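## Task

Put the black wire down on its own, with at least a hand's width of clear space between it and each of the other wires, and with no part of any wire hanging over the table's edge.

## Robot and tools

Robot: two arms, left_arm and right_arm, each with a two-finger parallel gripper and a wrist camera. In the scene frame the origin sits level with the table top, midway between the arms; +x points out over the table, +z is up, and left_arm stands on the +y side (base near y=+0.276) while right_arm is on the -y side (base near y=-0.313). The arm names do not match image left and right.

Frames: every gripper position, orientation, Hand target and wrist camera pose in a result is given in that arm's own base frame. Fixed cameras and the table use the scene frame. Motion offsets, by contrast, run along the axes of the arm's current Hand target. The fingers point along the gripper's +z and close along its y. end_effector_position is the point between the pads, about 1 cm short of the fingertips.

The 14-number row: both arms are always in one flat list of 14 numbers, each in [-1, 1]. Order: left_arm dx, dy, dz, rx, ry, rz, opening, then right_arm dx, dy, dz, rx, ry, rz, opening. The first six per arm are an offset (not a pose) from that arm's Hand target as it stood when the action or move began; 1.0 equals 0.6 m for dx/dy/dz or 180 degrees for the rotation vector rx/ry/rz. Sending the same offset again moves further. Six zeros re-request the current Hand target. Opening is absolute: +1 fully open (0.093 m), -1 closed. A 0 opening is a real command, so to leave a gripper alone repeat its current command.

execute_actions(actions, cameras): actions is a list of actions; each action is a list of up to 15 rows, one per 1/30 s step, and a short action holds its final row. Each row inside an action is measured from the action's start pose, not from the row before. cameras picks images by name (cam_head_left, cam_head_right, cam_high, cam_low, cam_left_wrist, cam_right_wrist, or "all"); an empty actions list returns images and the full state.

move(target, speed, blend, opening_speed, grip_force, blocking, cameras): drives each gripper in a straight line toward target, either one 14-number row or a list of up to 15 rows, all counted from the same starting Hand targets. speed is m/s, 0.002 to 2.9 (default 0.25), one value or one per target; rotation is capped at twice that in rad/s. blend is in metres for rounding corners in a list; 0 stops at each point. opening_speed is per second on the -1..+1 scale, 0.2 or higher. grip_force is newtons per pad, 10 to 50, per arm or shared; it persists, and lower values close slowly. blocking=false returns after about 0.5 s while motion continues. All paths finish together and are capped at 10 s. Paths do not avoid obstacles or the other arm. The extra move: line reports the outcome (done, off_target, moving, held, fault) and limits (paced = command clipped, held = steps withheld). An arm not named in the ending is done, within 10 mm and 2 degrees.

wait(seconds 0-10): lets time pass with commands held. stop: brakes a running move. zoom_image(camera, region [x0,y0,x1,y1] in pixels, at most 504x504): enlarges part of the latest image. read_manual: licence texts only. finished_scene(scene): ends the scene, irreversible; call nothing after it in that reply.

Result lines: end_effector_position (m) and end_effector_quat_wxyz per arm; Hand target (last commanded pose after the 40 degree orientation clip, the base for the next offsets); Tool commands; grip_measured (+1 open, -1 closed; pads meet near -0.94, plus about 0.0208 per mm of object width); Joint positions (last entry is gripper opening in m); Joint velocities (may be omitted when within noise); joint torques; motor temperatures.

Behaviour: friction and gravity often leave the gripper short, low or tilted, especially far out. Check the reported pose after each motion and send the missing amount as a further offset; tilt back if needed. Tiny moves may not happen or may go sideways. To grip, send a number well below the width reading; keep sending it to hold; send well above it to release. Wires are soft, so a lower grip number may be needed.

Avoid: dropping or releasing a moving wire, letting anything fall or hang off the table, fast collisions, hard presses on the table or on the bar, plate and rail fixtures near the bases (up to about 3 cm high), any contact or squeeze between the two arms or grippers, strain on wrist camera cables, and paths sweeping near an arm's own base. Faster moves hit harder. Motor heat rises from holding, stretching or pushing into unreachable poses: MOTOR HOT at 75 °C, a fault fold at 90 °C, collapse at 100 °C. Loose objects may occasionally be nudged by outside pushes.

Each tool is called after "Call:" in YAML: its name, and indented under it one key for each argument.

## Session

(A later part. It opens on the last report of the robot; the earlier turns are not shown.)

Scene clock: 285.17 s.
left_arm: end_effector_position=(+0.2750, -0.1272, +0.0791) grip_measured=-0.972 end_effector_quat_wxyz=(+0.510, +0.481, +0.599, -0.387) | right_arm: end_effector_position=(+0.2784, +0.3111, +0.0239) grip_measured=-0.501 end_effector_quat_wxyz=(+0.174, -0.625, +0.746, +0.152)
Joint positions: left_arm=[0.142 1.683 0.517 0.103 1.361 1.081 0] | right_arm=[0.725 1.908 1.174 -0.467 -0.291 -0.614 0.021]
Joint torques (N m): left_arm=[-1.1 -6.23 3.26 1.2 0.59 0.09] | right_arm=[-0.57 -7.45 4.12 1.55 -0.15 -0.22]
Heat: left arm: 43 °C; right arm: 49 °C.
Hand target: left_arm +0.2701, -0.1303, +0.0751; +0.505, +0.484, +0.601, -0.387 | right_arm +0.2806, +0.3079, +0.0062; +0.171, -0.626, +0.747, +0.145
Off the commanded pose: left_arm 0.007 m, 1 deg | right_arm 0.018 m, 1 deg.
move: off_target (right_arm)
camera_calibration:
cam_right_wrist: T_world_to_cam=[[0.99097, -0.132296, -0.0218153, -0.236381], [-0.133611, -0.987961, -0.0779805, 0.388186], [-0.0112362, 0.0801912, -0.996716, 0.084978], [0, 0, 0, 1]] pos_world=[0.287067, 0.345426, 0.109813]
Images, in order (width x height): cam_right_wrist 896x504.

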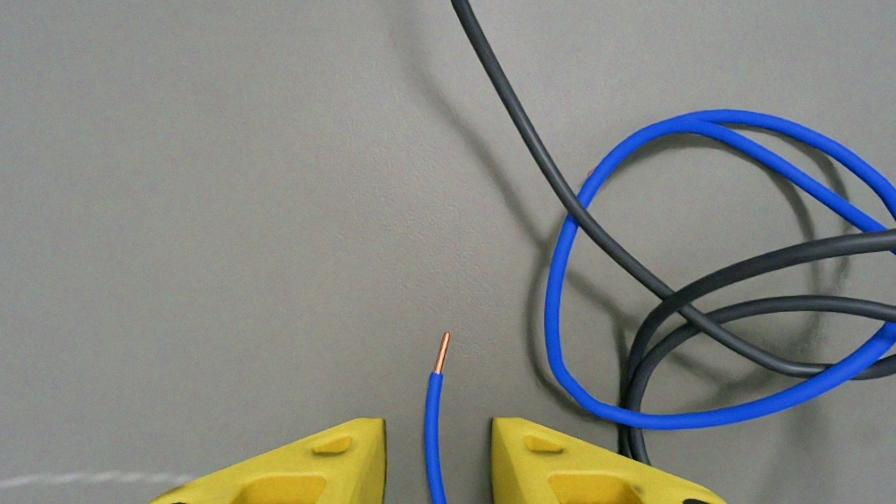

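Call:
move:
  target:
    - [0,0,0,0,0,0,-1,0,0,0,0,0,0,-1]
    - [0,0,0,0,0,0,-1,0.0121,-0.0054,-0.0503,0,0,0,-1]
    - [0,0,0,0,0,0,-1,0.2322,-0.0486,-0.1608,0,0,0,-1]
  speed: [0.05,0.06,0.08]
  blend: [0,0.01,0]
  cameras: ["cam_head_left", "cam_right_wrist", "cam_left_wrist"]

Scene clock: 295.17 s.
left_arm: end_effector_position=(+0.2745, -0.1282, +0.0791) grip_measured=-0.972 end_effector_quat_wxyz=(+0.509, +0.483, +0.598, -0.388) | right_arm: end_effector_position=(+0.2856, +0.1409, +0.0292) grip_measured=-0.971 end_effector_quat_wxyz=(+0.172, -0.625, +0.748, +0.144)
Joint positions: left_arm=[0.138 1.683 0.517 0.103 1.361 1.081 0] | right_arm=[0.246 1.67 0.921 -0.624 -0.41 -1.105 0]
Joint torques (N m): left_arm=[-0.76 -6.22 3.28 1.2 0.59 0.08] | right_arm=[-0.69 -9.57 4.81 0.58 -0.39 -0.21]
Heat: left arm: 43 °C; right arm: 48 °C.
Hand target: left_arm +0.2701, -0.1303, +0.0751; +0.505, +0.484, +0.601, -0.387 | right_arm +0.2801, +0.1379, +0.0321; +0.171, -0.626, +0.747, +0.145
Off the commanded pose: left_arm 0.006 m, 1 deg | right_arm 0.007 m, 0 deg.
move: done
camera_calibration:
cam_left_wrist: T_world_to_cam=[[-0.973943, -0.225832, -0.0208545, 0.23802], [-0.112294, 0.560085, -0.820789, 0.206538], [0.19704, -0.79706, -0.57085, -0.0331317], [0, 0, 0, 1]] pos_world=[0.261539, -0.0883343, 0.155575]
cam_right_wrist: T_world_to_cam=[[0.990579, -0.136338, -0.0128352, -0.265537], [-0.136881, -0.98856, -0.0633443, 0.222093], [-0.0040521, 0.0645044, -0.997909, 0.104204], [0, 0, 0, 1]] pos_world=[0.293858, 0.176627, 0.114646]
Images, in order (width x height): cam_head_left 896x504, cam_left_wrist 896x504, cam_right_wrist 896x504.

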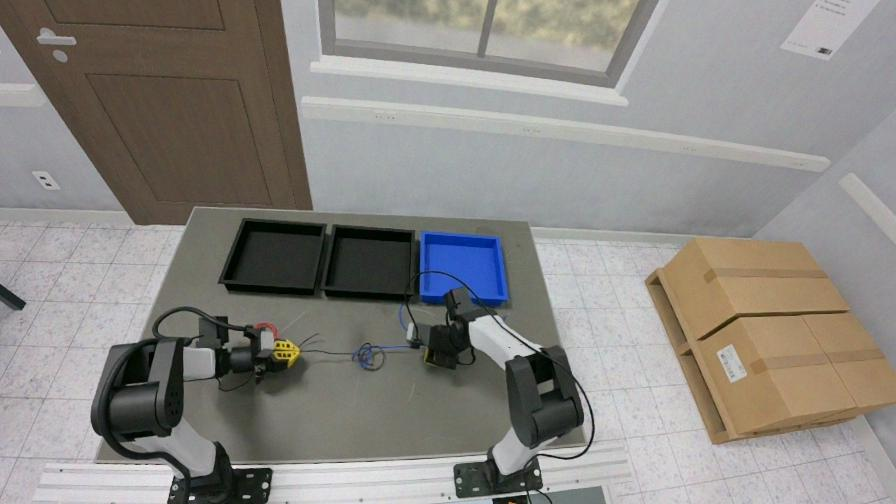

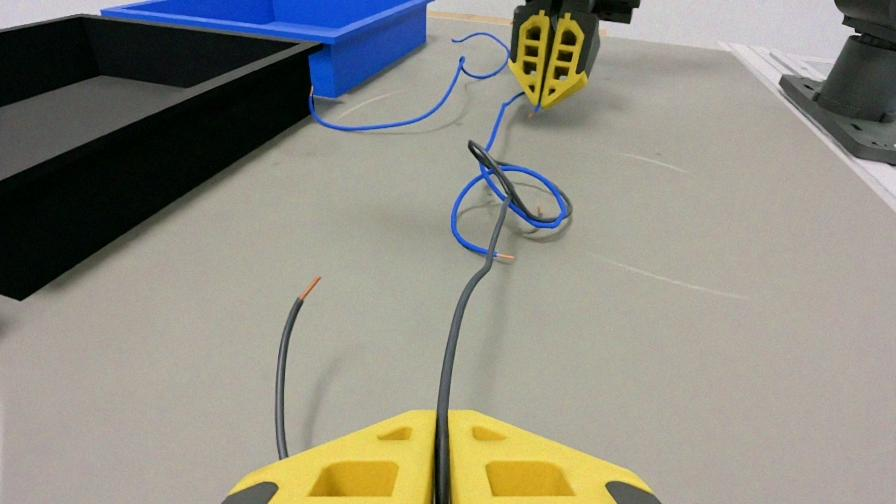

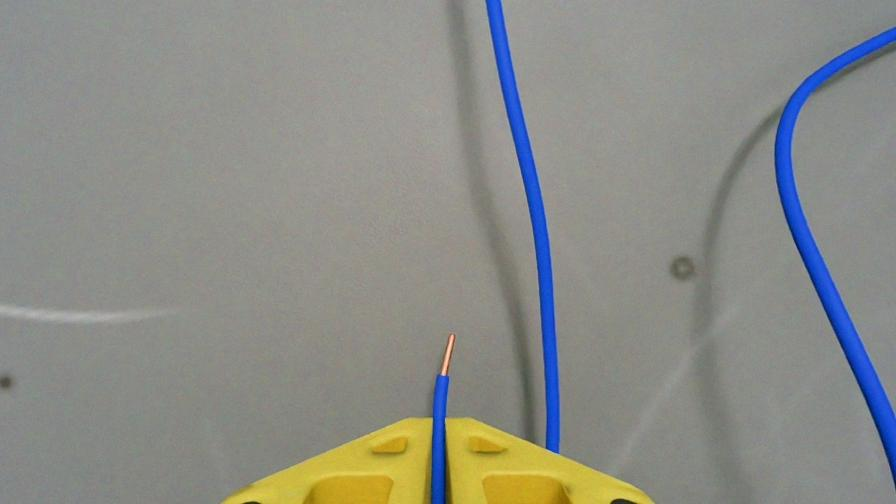

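Call:
move:
  target: [0,0,0,0,0,0,-1,0.2917,-0.0577,-0.1508,0,0,0,-1]
  speed: 0.1
  cameras: ["cam_head_left", "cam_left_wrist"]

Scene clock: 301.67 s.
left_arm: end_effector_position=(+0.2724, -0.1325, +0.0791) grip_measured=-0.972 end_effector_quat_wxyz=(+0.506, +0.487, +0.594, -0.392) | right_arm: end_effector_position=(+0.2709, -0.0418, +0.0398) grip_measured=-0.971 end_effector_quat_wxyz=(+0.183, -0.620, +0.742, +0.177)
Joint positions: left_arm=[0.122 1.683 0.517 0.103 1.361 1.081 0] | right_arm=[-0.443 1.792 1.091 -1.056 -0.484 -1.882 0]
Joint torques (N m): left_arm=[0.7 -6.2 3.23 1.22 0.59 0.06] | right_arm=[-2.07 -7.05 7.71 0.15 0.1 -0.2]
Heat: left arm: 43 °C; right arm: 48 °C.
Hand target: left_arm +0.2701, -0.1303, +0.0751; +0.505, +0.484, +0.601, -0.387 | right_arm +0.2798, -0.0620, +0.0370; +0.171, -0.626, +0.747, +0.145
Off the commanded pose: left_arm 0.005 m, 1 deg | right_arm 0.022 m, 4 deg.
move: off_target (right_arm)
camera_calibration:
cam_left_wrist: T_world_to_cam=[[-0.977349, -0.210605, -0.0208655, 0.238035], [-0.103536, 0.561793, -0.820773, 0.206557], [0.184581, -0.800021, -0.570873, -0.0331571], [0, 0, 0, 1]] pos_world=[0.26015, -0.0924372, 0.155574]
Images, in order (width x height): cam_head_left 896x504, cam_left_wrist 896x504.

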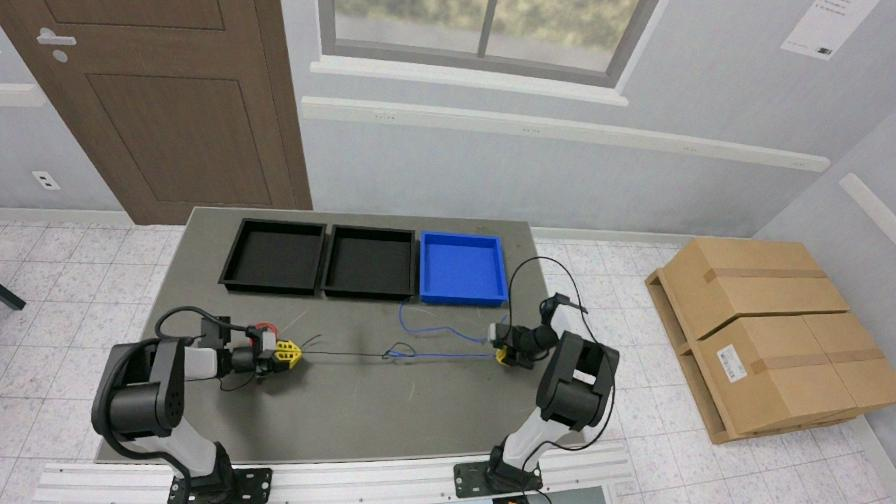

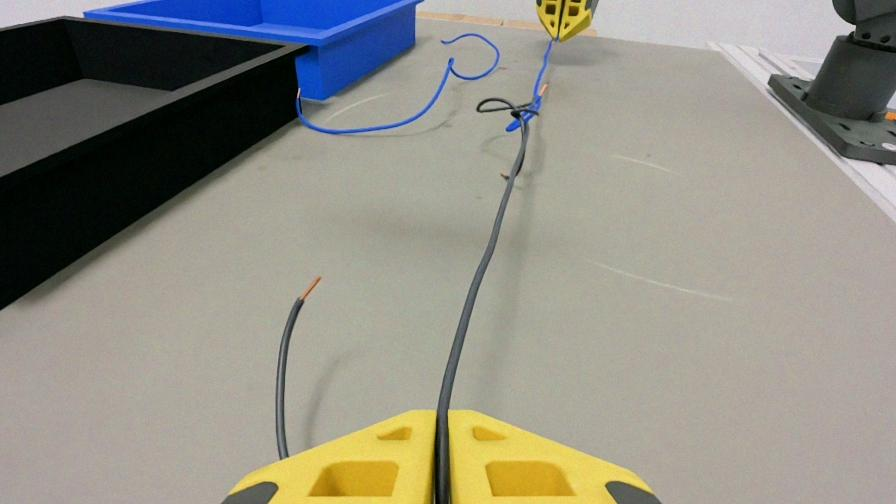

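Call:
zoom_image:
  camera: "cam_left_wrist"
  region: [440, 30, 600, 200]

Call:
zoom_image:
  camera: "cam_head_left"
  region: [340, 310, 520, 390]

Scaled by 2.965.

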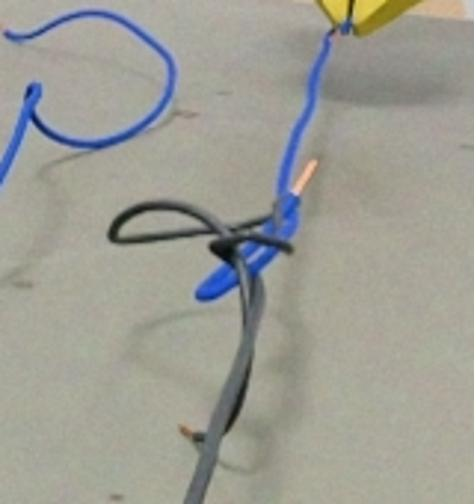

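Scaled by 2.800.

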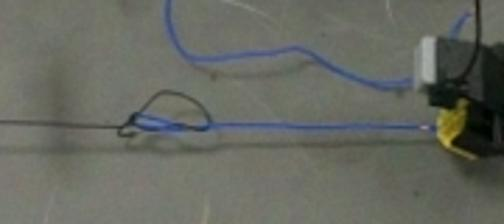

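Call:
move:
  target: [0,0,0,0,0,0,-1,0.0591,-0.0115,-0.0287,0,0,0,-1]
  speed: 0.06
  cameras: ["cam_left_wrist"]

Scene clock: 314.67 s.
left_arm: end_effector_position=(+0.2718, -0.1336, +0.0793) grip_measured=-0.972 end_effector_quat_wxyz=(+0.505, +0.488, +0.593, -0.393) | right_arm: end_effector_position=(+0.2713, -0.0917, +0.0386) grip_measured=-0.971 end_effector_quat_wxyz=(+0.170, -0.620, +0.748, +0.163)
Joint positions: left_arm=[0.118 1.683 0.517 0.103 1.363 1.081 0] | right_arm=[-0.57 1.874 1.205 -1.124 -0.424 -2.003 0]
Joint torques (N m): left_arm=[1.07 -6.23 3.23 1.22 0.57 0.07] | right_arm=[-0.91 -7.64 7.19 0.04 -0.25 -0.24]
Motor temperatures (°C): left_arm=[27 43 41 41 31 30 29] | right_arm=[26 45 50 31 27 30 27]
Heat: left arm: 43 °C; right arm: 50 °C.
Hand target: left_arm +0.2701, -0.1302, +0.0751; +0.505, +0.484, +0.601, -0.386 | right_arm +0.2796, -0.1021, +0.0369; +0.171, -0.626, +0.747, +0.145
Off the commanded pose: left_arm 0.006 m, 1 deg | right_arm 0.013 m, 2 deg.
move: off_target (right_arm)
camera_calibration:
cam_left_wrist: T_world_to_cam=[[-0.978302, -0.206143, -0.020729, 0.238055], [-0.100852, 0.561226, -0.821495, 0.20661], [0.180979, -0.80158, -0.569838, -0.0331359], [0, 0, 0, 1]] pos_world=[0.259724, -0.0934425, 0.155782]
Images, in order (width x height): cam_left_wrist 896x504.

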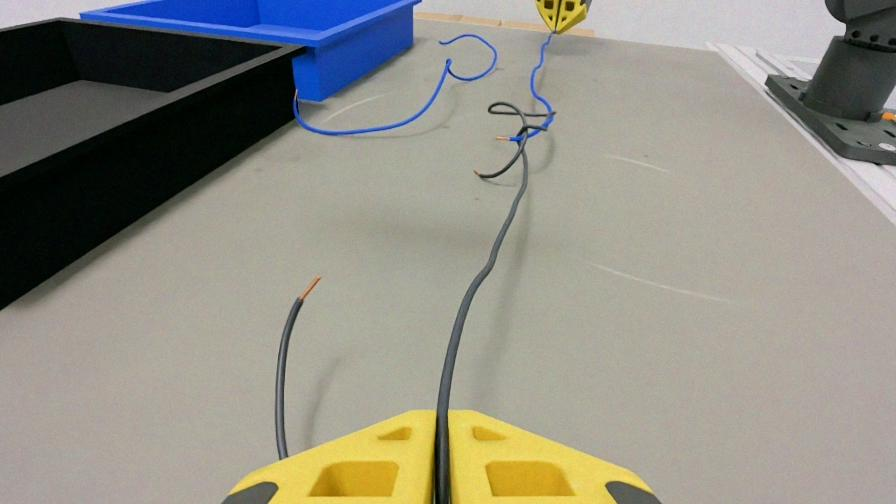

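Call:
move:
  target: [0.0288,0.035,-0.1429,0,0,0,-1,0,0,0,0,0,0,-1]
  speed: 0.08
  cameras: ["cam_left_wrist", "cam_head_left"]

Scene clock: 322.20 s.
left_arm: end_effector_position=(+0.2686, -0.0433, +0.0771) grip_measured=-0.972 end_effector_quat_wxyz=(+0.502, +0.461, +0.643, -0.350) | right_arm: end_effector_position=(+0.2719, -0.0937, +0.0378) grip_measured=-0.971 end_effector_quat_wxyz=(+0.168, -0.621, +0.749, +0.159)
Joint positions: left_arm=[0.476 1.875 0.838 -1.016 1.283 2.084 0] | right_arm=[-0.572 1.874 1.205 -1.117 -0.418 -2.003 0]
Joint torques (N m): left_arm=[0.2 -5.68 5.23 -0.59 0.57 0.17] | right_arm=[-0.7 -7.56 7.23 -0.01 -0.32 -0.22]
Heat: left arm: 43 °C; right arm: 49 °C.
Hand target: left_arm +0.2703, -0.0403, +0.0752; +0.505, +0.484, +0.601, -0.386 | right_arm +0.2797, -0.1020, +0.0369; +0.171, -0.626, +0.747, +0.145
Off the commanded pose: left_arm 0.004 m, 7 deg | right_arm 0.011 m, 2 deg.
joint sent to its limit (left arm) — joint 6 (wrist roll), upper limit. The joint targets are off in orientation, not in position.
move: off_target (left_arm, right_arm)
camera_calibration:
cam_left_wrist: T_world_to_cam=[[-0.946432, -0.322846, -0.00606339, 0.238713], [-0.198201, 0.595651, -0.778406, 0.178137], [0.254917, -0.735507, -0.627731, 0.0261097], [0, 0, 0, 1]] pos_world=[0.254576, -0.00983618, 0.1565]
Images, in order (width x height): cam_head_left 896x504, cam_left_wrist 896x504.

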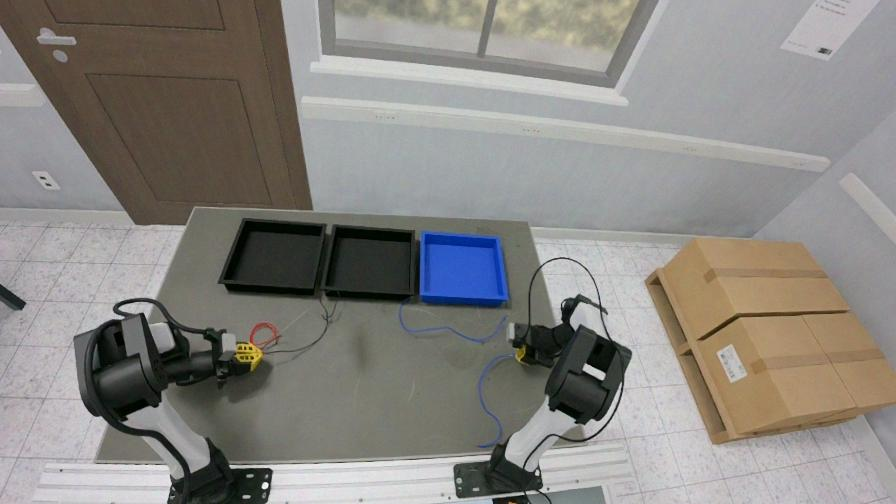

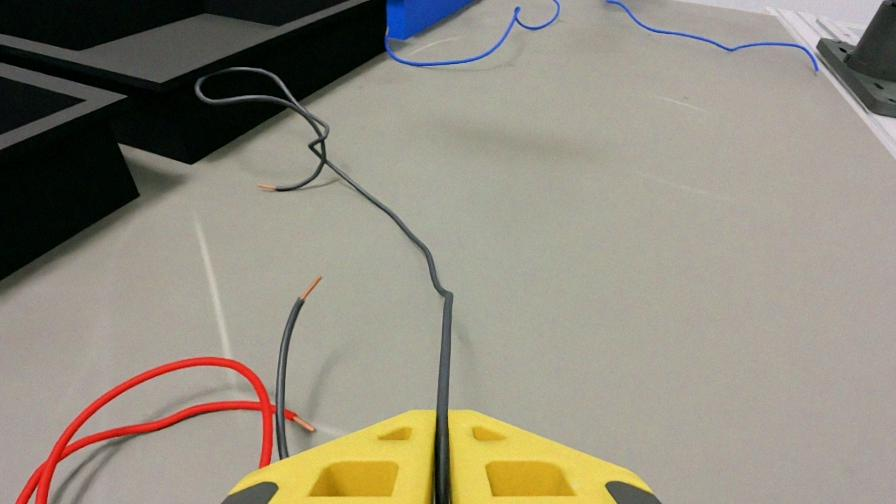

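Call:
zoom_image:
  camera: "cam_head_left"
  region: [440, 320, 600, 480]

Call:
zoom_image:
  camera: "cam_head_left"
  region: [220, 270, 360, 390]

Scaled by 3.150.

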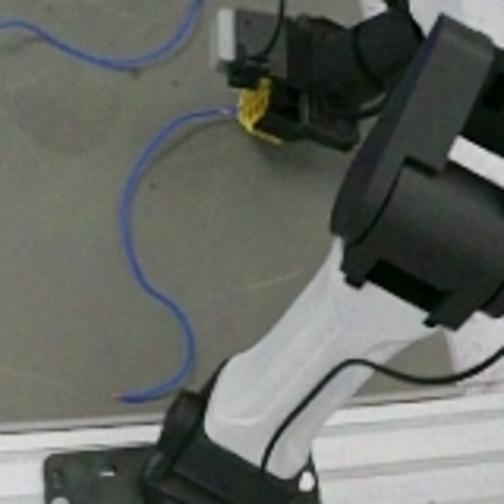

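Scaled by 3.600.

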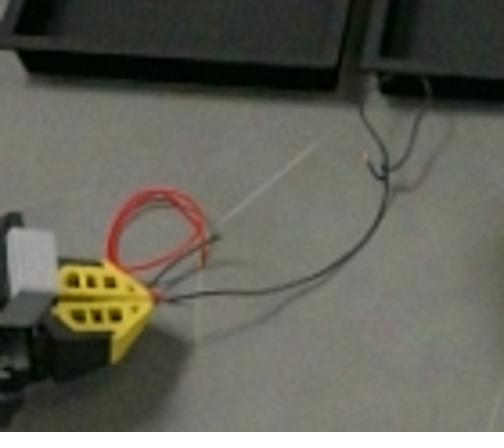

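Call:
move:
  target:
    - [-0.3923,-0.0703,0.0437,0,0,0,-1,-0.019,-0.1313,0.0135,0,0,0,-1]
    - [-0.4233,-0.1578,0.1908,0,0,0,-1,-0.019,-0.1313,0.0135,0,0,0,-1]
  speed: 0.15
  blend: [0.03,0]
  cameras: ["cam_head_left", "cam_low", "cam_high"]

Scene clock: 353.70 s.
left_arm: end_effector_position=(+0.2135, -0.2197, +0.3027) grip_measured=-0.972 end_effector_quat_wxyz=(+0.502, +0.484, +0.602, -0.389) | right_arm: end_effector_position=(+0.3557, -0.1032, +0.0344) grip_measured=-0.971 end_effector_quat_wxyz=(+0.168, -0.630, +0.746, +0.139)
Joint positions: left_arm=[-0.325 0.946 0.839 -0.25 0.983 0.318 0] | right_arm=[-0.469 2.108 1.544 -1.141 -0.421 -1.9 0]
Joint torques (N m): left_arm=[-1.06 -3.51 5.71 2.13 0.15 0.03] | right_arm=[-0.01 -9.76 7.6 -0.09 -0.48 -0.03]
Heat: left arm: 42 °C; right arm: 49 °C.
Hand target: left_arm +0.2101, -0.2203, +0.3001; +0.505, +0.485, +0.601, -0.386 | right_arm +0.3598, -0.1022, +0.0344; +0.171, -0.626, +0.747, +0.145
Off the commanded pose: left_arm 0.004 m, 0 deg | right_arm 0.004 m, 1 deg.
move: done
Images, in order (width x height): cam_head_left 896x504, cam_high 896x504, cam_low 896x504.

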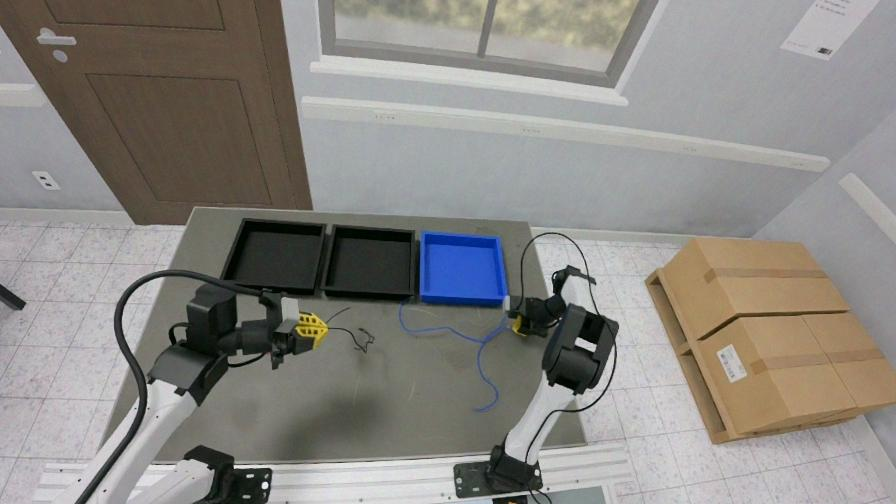

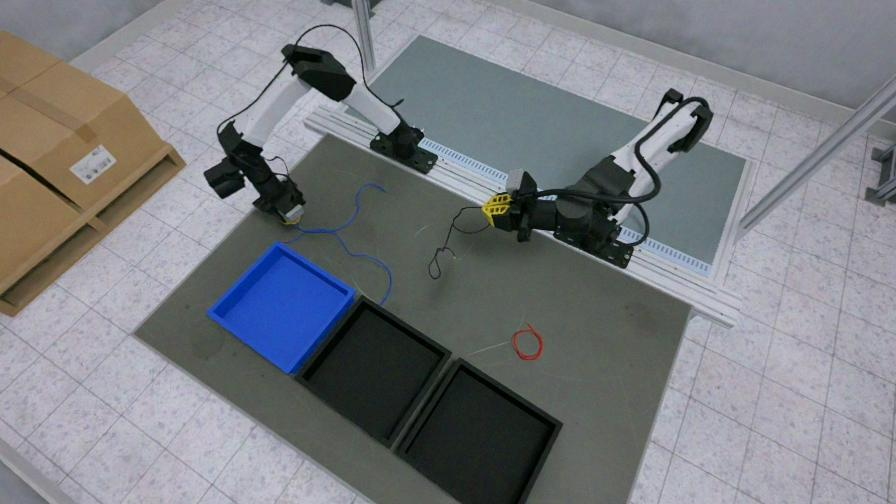

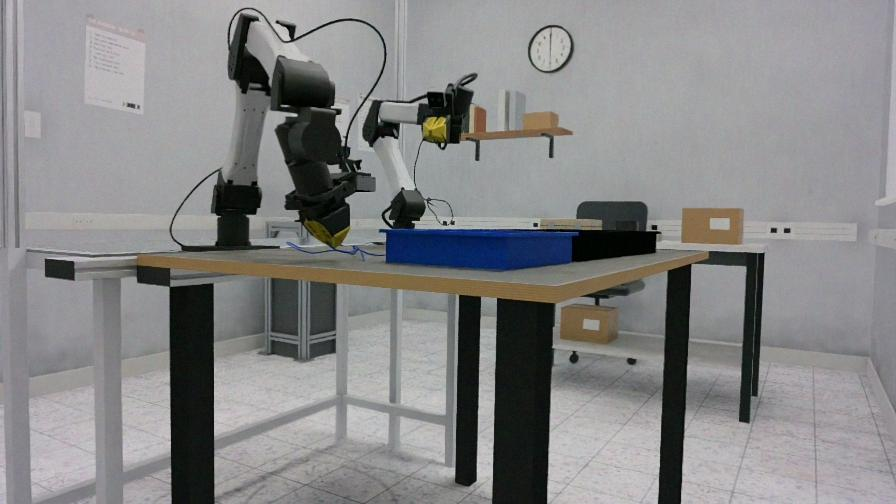

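Call:
move:
  target:
    - [0,0,0,0,0,0,-1,0,0,0,0,0,0,-0.5]
    - [0.3993,-0.0382,0.1235,0,0,0,-1,-0.0725,0.0015,-0.15,0,0,0,-0.5]
  speed: 0.13
  cameras: ["cam_left_wrist", "cam_head_left", "cam_high"]

Scene clock: 367.00 s.
left_arm: end_effector_position=(+0.2000, -0.2493, +0.0453) grip_measured=-0.972 end_effector_quat_wxyz=(+0.484, +0.491, +0.610, -0.391) | right_arm: end_effector_position=(+0.3562, -0.1033, +0.1177) grip_measured=-0.501 end_effector_quat_wxyz=(+0.160, -0.624, +0.748, +0.161)
Joint positions: left_arm=[-0.494 1.933 0.139 1.451 0.833 0.257 0] | right_arm=[-0.469 2.1 1.86 -1.513 -0.422 -1.9 0.021]
Joint torques (N m): left_arm=[-1.21 -2.96 0.79 3.09 0 -0.16] | right_arm=[-0.1 -14.05 7.75 -0.19 -0.48 -0.07]
Heat: left arm: 44 °C; right arm: 50 °C.
Hand target: left_arm +0.2001, -0.2501, +0.0503; +0.505, +0.485, +0.601, -0.386 | right_arm +0.3591, -0.1023, +0.1344; +0.171, -0.626, +0.747, +0.145
Off the commanded pose: left_arm 0.005 m, 3 deg | right_arm 0.017 m, 2 deg.
move: off_target (left_arm, right_arm)
camera_calibration:
cam_left_wrist: T_world_to_cam=[[-0.978768, -0.20484, 0.00730181, 0.142357], [-0.130077, 0.593215, -0.794466, 0.248932], [0.158407, -0.778548, -0.607265, -0.120329], [0, 0, 0, 1]] pos_world=[0.190776, -0.212192, 0.123656]
Images, in order (width x height): cam_head_left 896x504, cam_high 896x504, cam_left_wrist 896x504.

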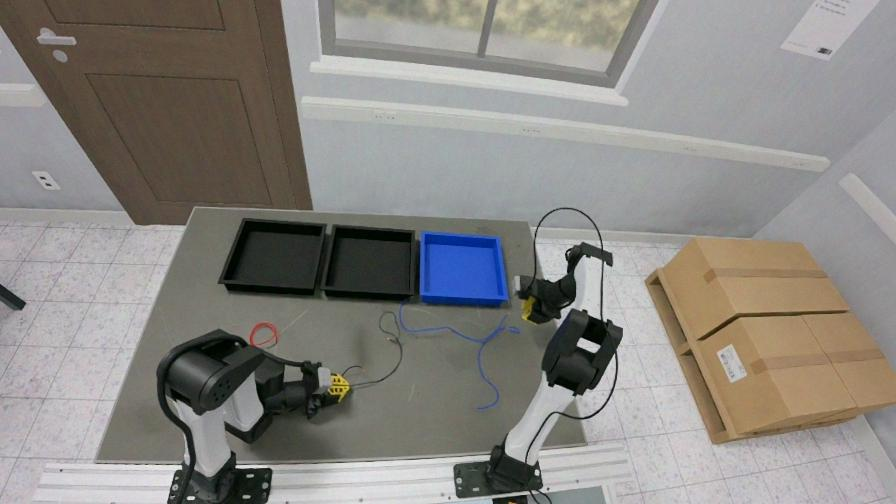

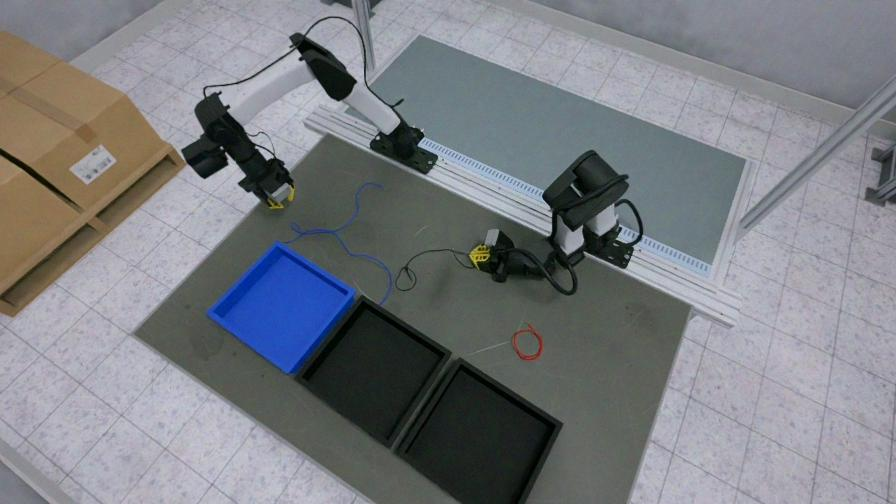

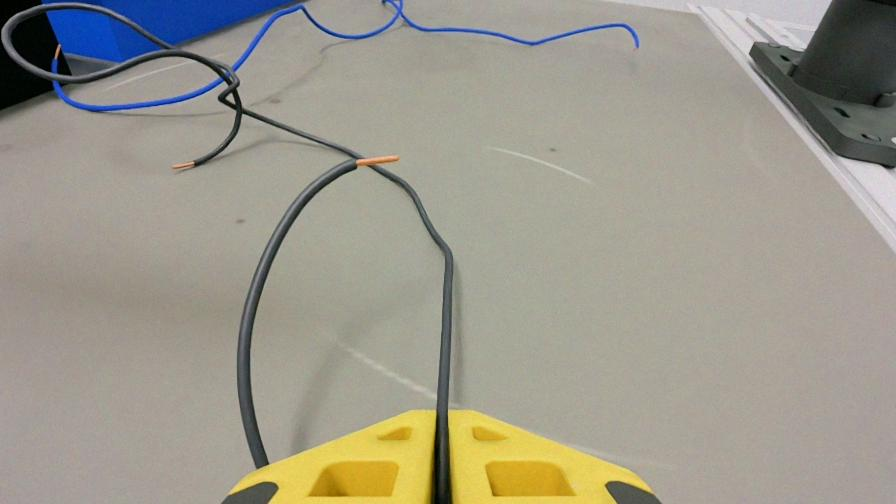

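Call:
move:
  target:
    - [-0.4291,-0.0275,-0.0668,0,0.333,0,-1,0,0,0,0,0,0,-0.5]
    - [0.0122,-0.0383,0.0192,0,0.333,0,-1,0,0,0,0,0,0,-0.5]
  speed: [0.22,0.13]
  cameras: ["cam_left_wrist", "cam_head_left", "cam_high"]

Scene clock: 408.00 s.
left_arm: end_effector_position=(+0.1849, -0.2679, +0.0494) grip_measured=-0.972 end_effector_quat_wxyz=(+0.146, +0.605, +0.776, -0.102) | right_arm: end_effector_position=(+0.3561, -0.1032, +0.1177) grip_measured=-0.501 end_effector_quat_wxyz=(+0.160, -0.624, +0.748, +0.161)
Joint positions: left_arm=[-0.902 1.548 0.899 -0.586 0.126 0.402 0] | right_arm=[-0.469 2.1 1.86 -1.513 -0.422 -1.9 0.021]
Joint torques (N m): left_arm=[-1.29 -5.52 4.89 1.23 0.02 0.12] | right_arm=[-0.1 -14.02 7.76 -0.21 -0.48 -0.07]
Motor temperatures (°C): left_arm=[27 40 40 51 31 30 29] | right_arm=[26 52 52 30 27 30 27]
Heat: left arm: 51 °C; right arm: 52 °C.
Hand target: left_arm +0.1803, -0.2650, +0.0403; +0.137, +0.613, +0.773, -0.093 | right_arm +0.3591, -0.1023, +0.1343; +0.171, -0.626, +0.747, +0.145
Off the commanded pose: left_arm 0.011 m, 2 deg | right_arm 0.017 m, 2 deg.
move: off_target (left_arm, right_arm)
camera_calibration:
cam_left_wrist: T_world_to_cam=[[-0.968804, -0.247665, -0.00899157, 0.111229], [-0.247696, 0.966472, 0.0676571, 0.340506], [-0.00806616, 0.0677736, -0.997668, 0.146929], [0, 0, 0, 1]] pos_world=[0.193286, -0.3115, 0.124549]
Images, in order (width x height): cam_head_left 896x504, cam_high 896x504, cam_left_wrist 896x504.

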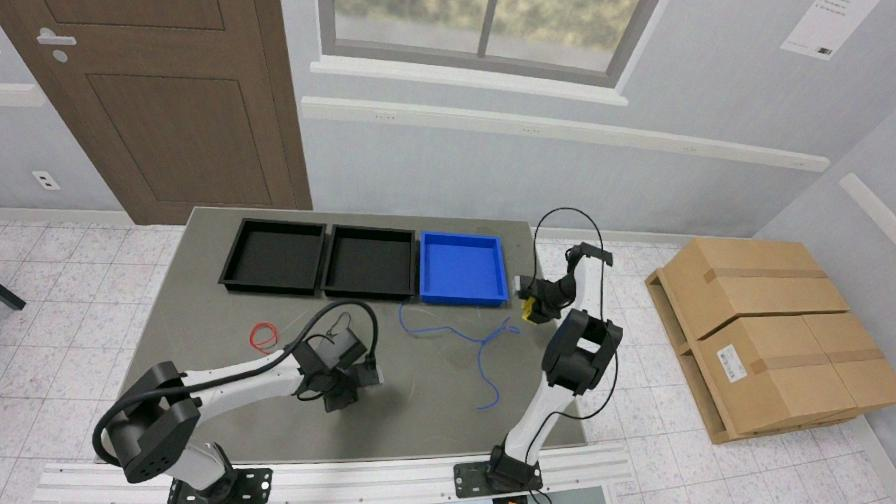

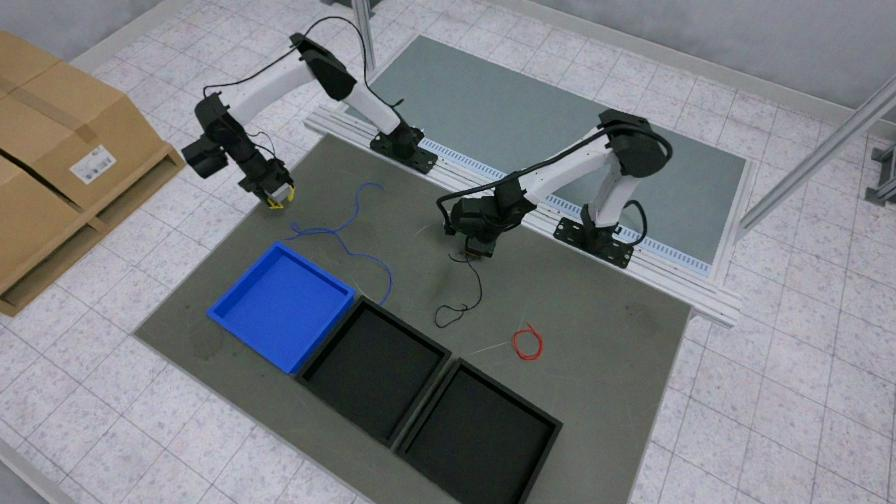

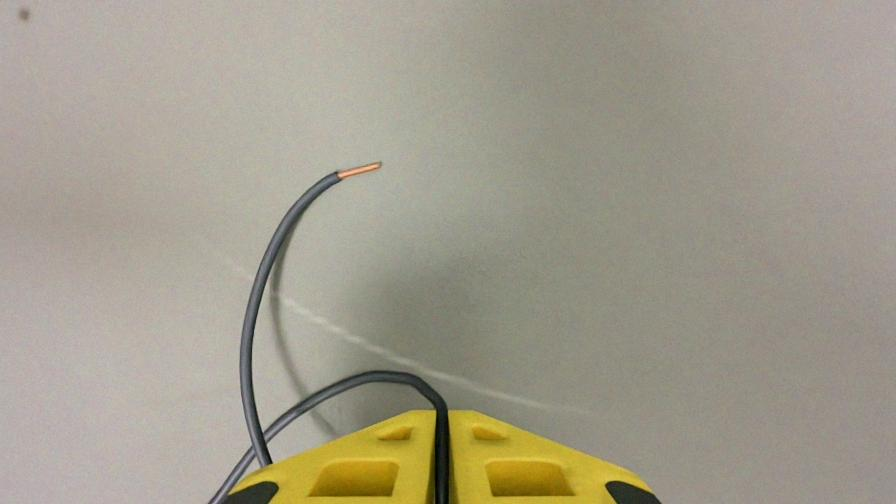

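Call:
zoom_image:
  camera: "cam_high"
  region: [340, 230, 580, 370]

Scaled by 2.100.

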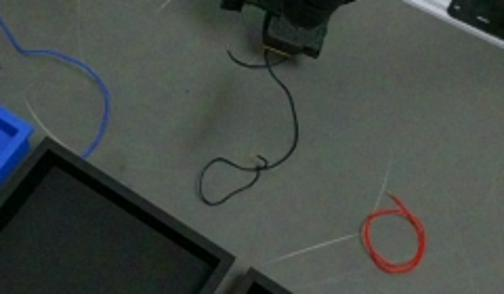

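Call:
move:
  target:
    - [0.0157,-0.0995,-0.0008,0,0,0,-1,0,0,0,0,0,0,-0.5]
    - [0.0157,-0.0995,-0.0008,0,0,0,-0.4,0,0,0,0,0,0,-0.5]
    - [-0.0572,-0.0942,-0.2123,0,0,0,-0.4,0,0,0,0,0,0,-0.5]
  speed: [0.08,0.05,0.1]
  opening_speed: 0.6
  cameras: ["cam_left_wrist", "cam_head_left", "cam_high"]

Scene clock: 428.43 s.
left_arm: end_effector_position=(+0.1213, -0.2692, +0.1578) grip_measured=-0.402 end_effector_quat_wxyz=(+0.124, +0.612, +0.776, -0.092) | right_arm: end_effector_position=(+0.3561, -0.1032, +0.1177) grip_measured=-0.501 end_effector_quat_wxyz=(+0.160, -0.624, +0.748, +0.161)
Joint positions: left_arm=[-1.114 1.383 1.206 -1.089 0.059 0.212 0.026] | right_arm=[-0.469 2.1 1.86 -1.513 -0.422 -1.9 0.021]
Joint torques (N m): left_arm=[-1.31 -6.71 8.8 0.92 -0.03 -0.02] | right_arm=[-0.09 -14.02 7.64 -0.21 -0.48 -0.06]
Heat: left arm: 47 °C; right arm: 54 °C.
Hand target: left_arm +0.1200, -0.2701, +0.1705; +0.137, +0.613, +0.773, -0.093 | right_arm +0.3591, -0.1023, +0.1343; +0.171, -0.626, +0.747, +0.145
Off the commanded pose: left_arm 0.013 m, 2 deg | right_arm 0.017 m, 2 deg.
move: off_target (left_arm, right_arm)
camera_calibration:
cam_left_wrist: T_world_to_cam=[[-0.971689, -0.236261, 0.00153538, 0.052029], [-0.234538, 0.965347, 0.114442, 0.309288], [-0.0285202, 0.110841, -0.993429, 0.268118], [0, 0, 0, 1]] pos_world=[0.130742, -0.315996, 0.230881]
Images, in order (width x height): cam_head_left 896x504, cam_high 896x504, cam_left_wrist 896x504.

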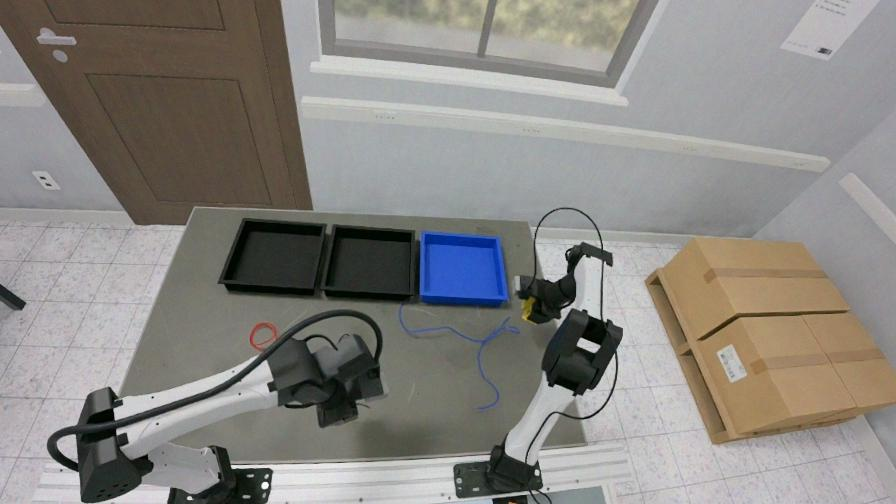

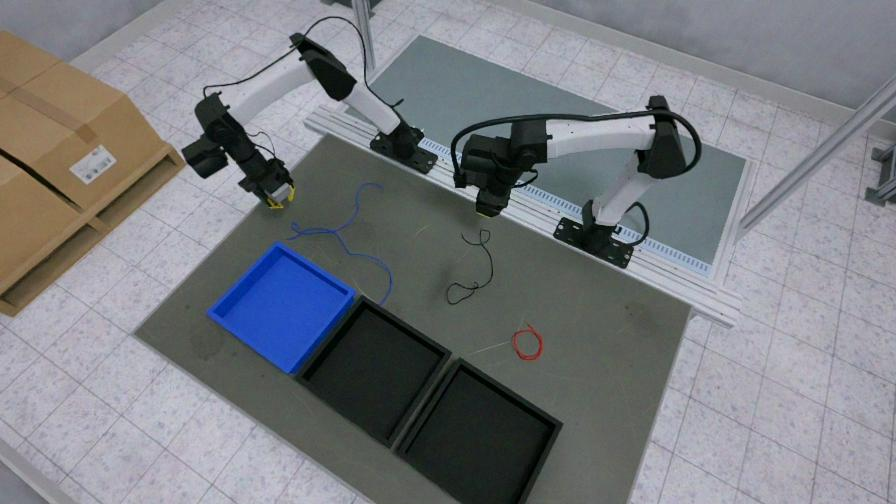

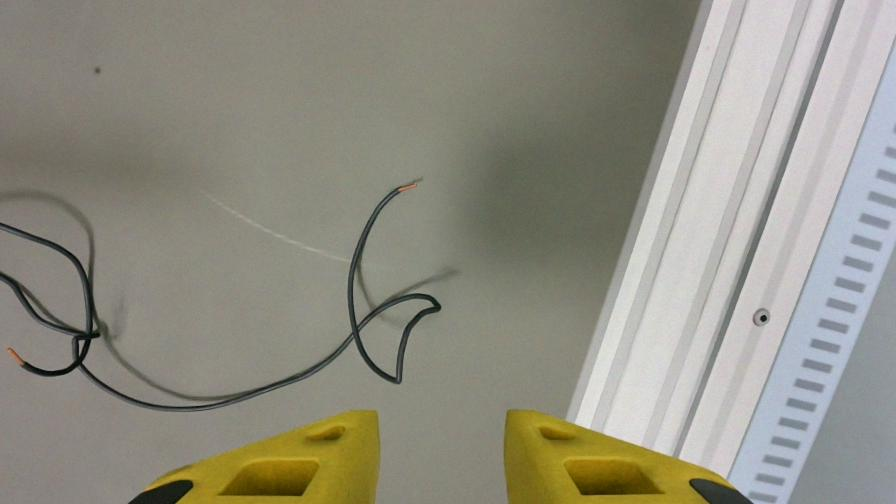

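Call:
finished_scene:
  scene: 2

The scene is finished: the task was done.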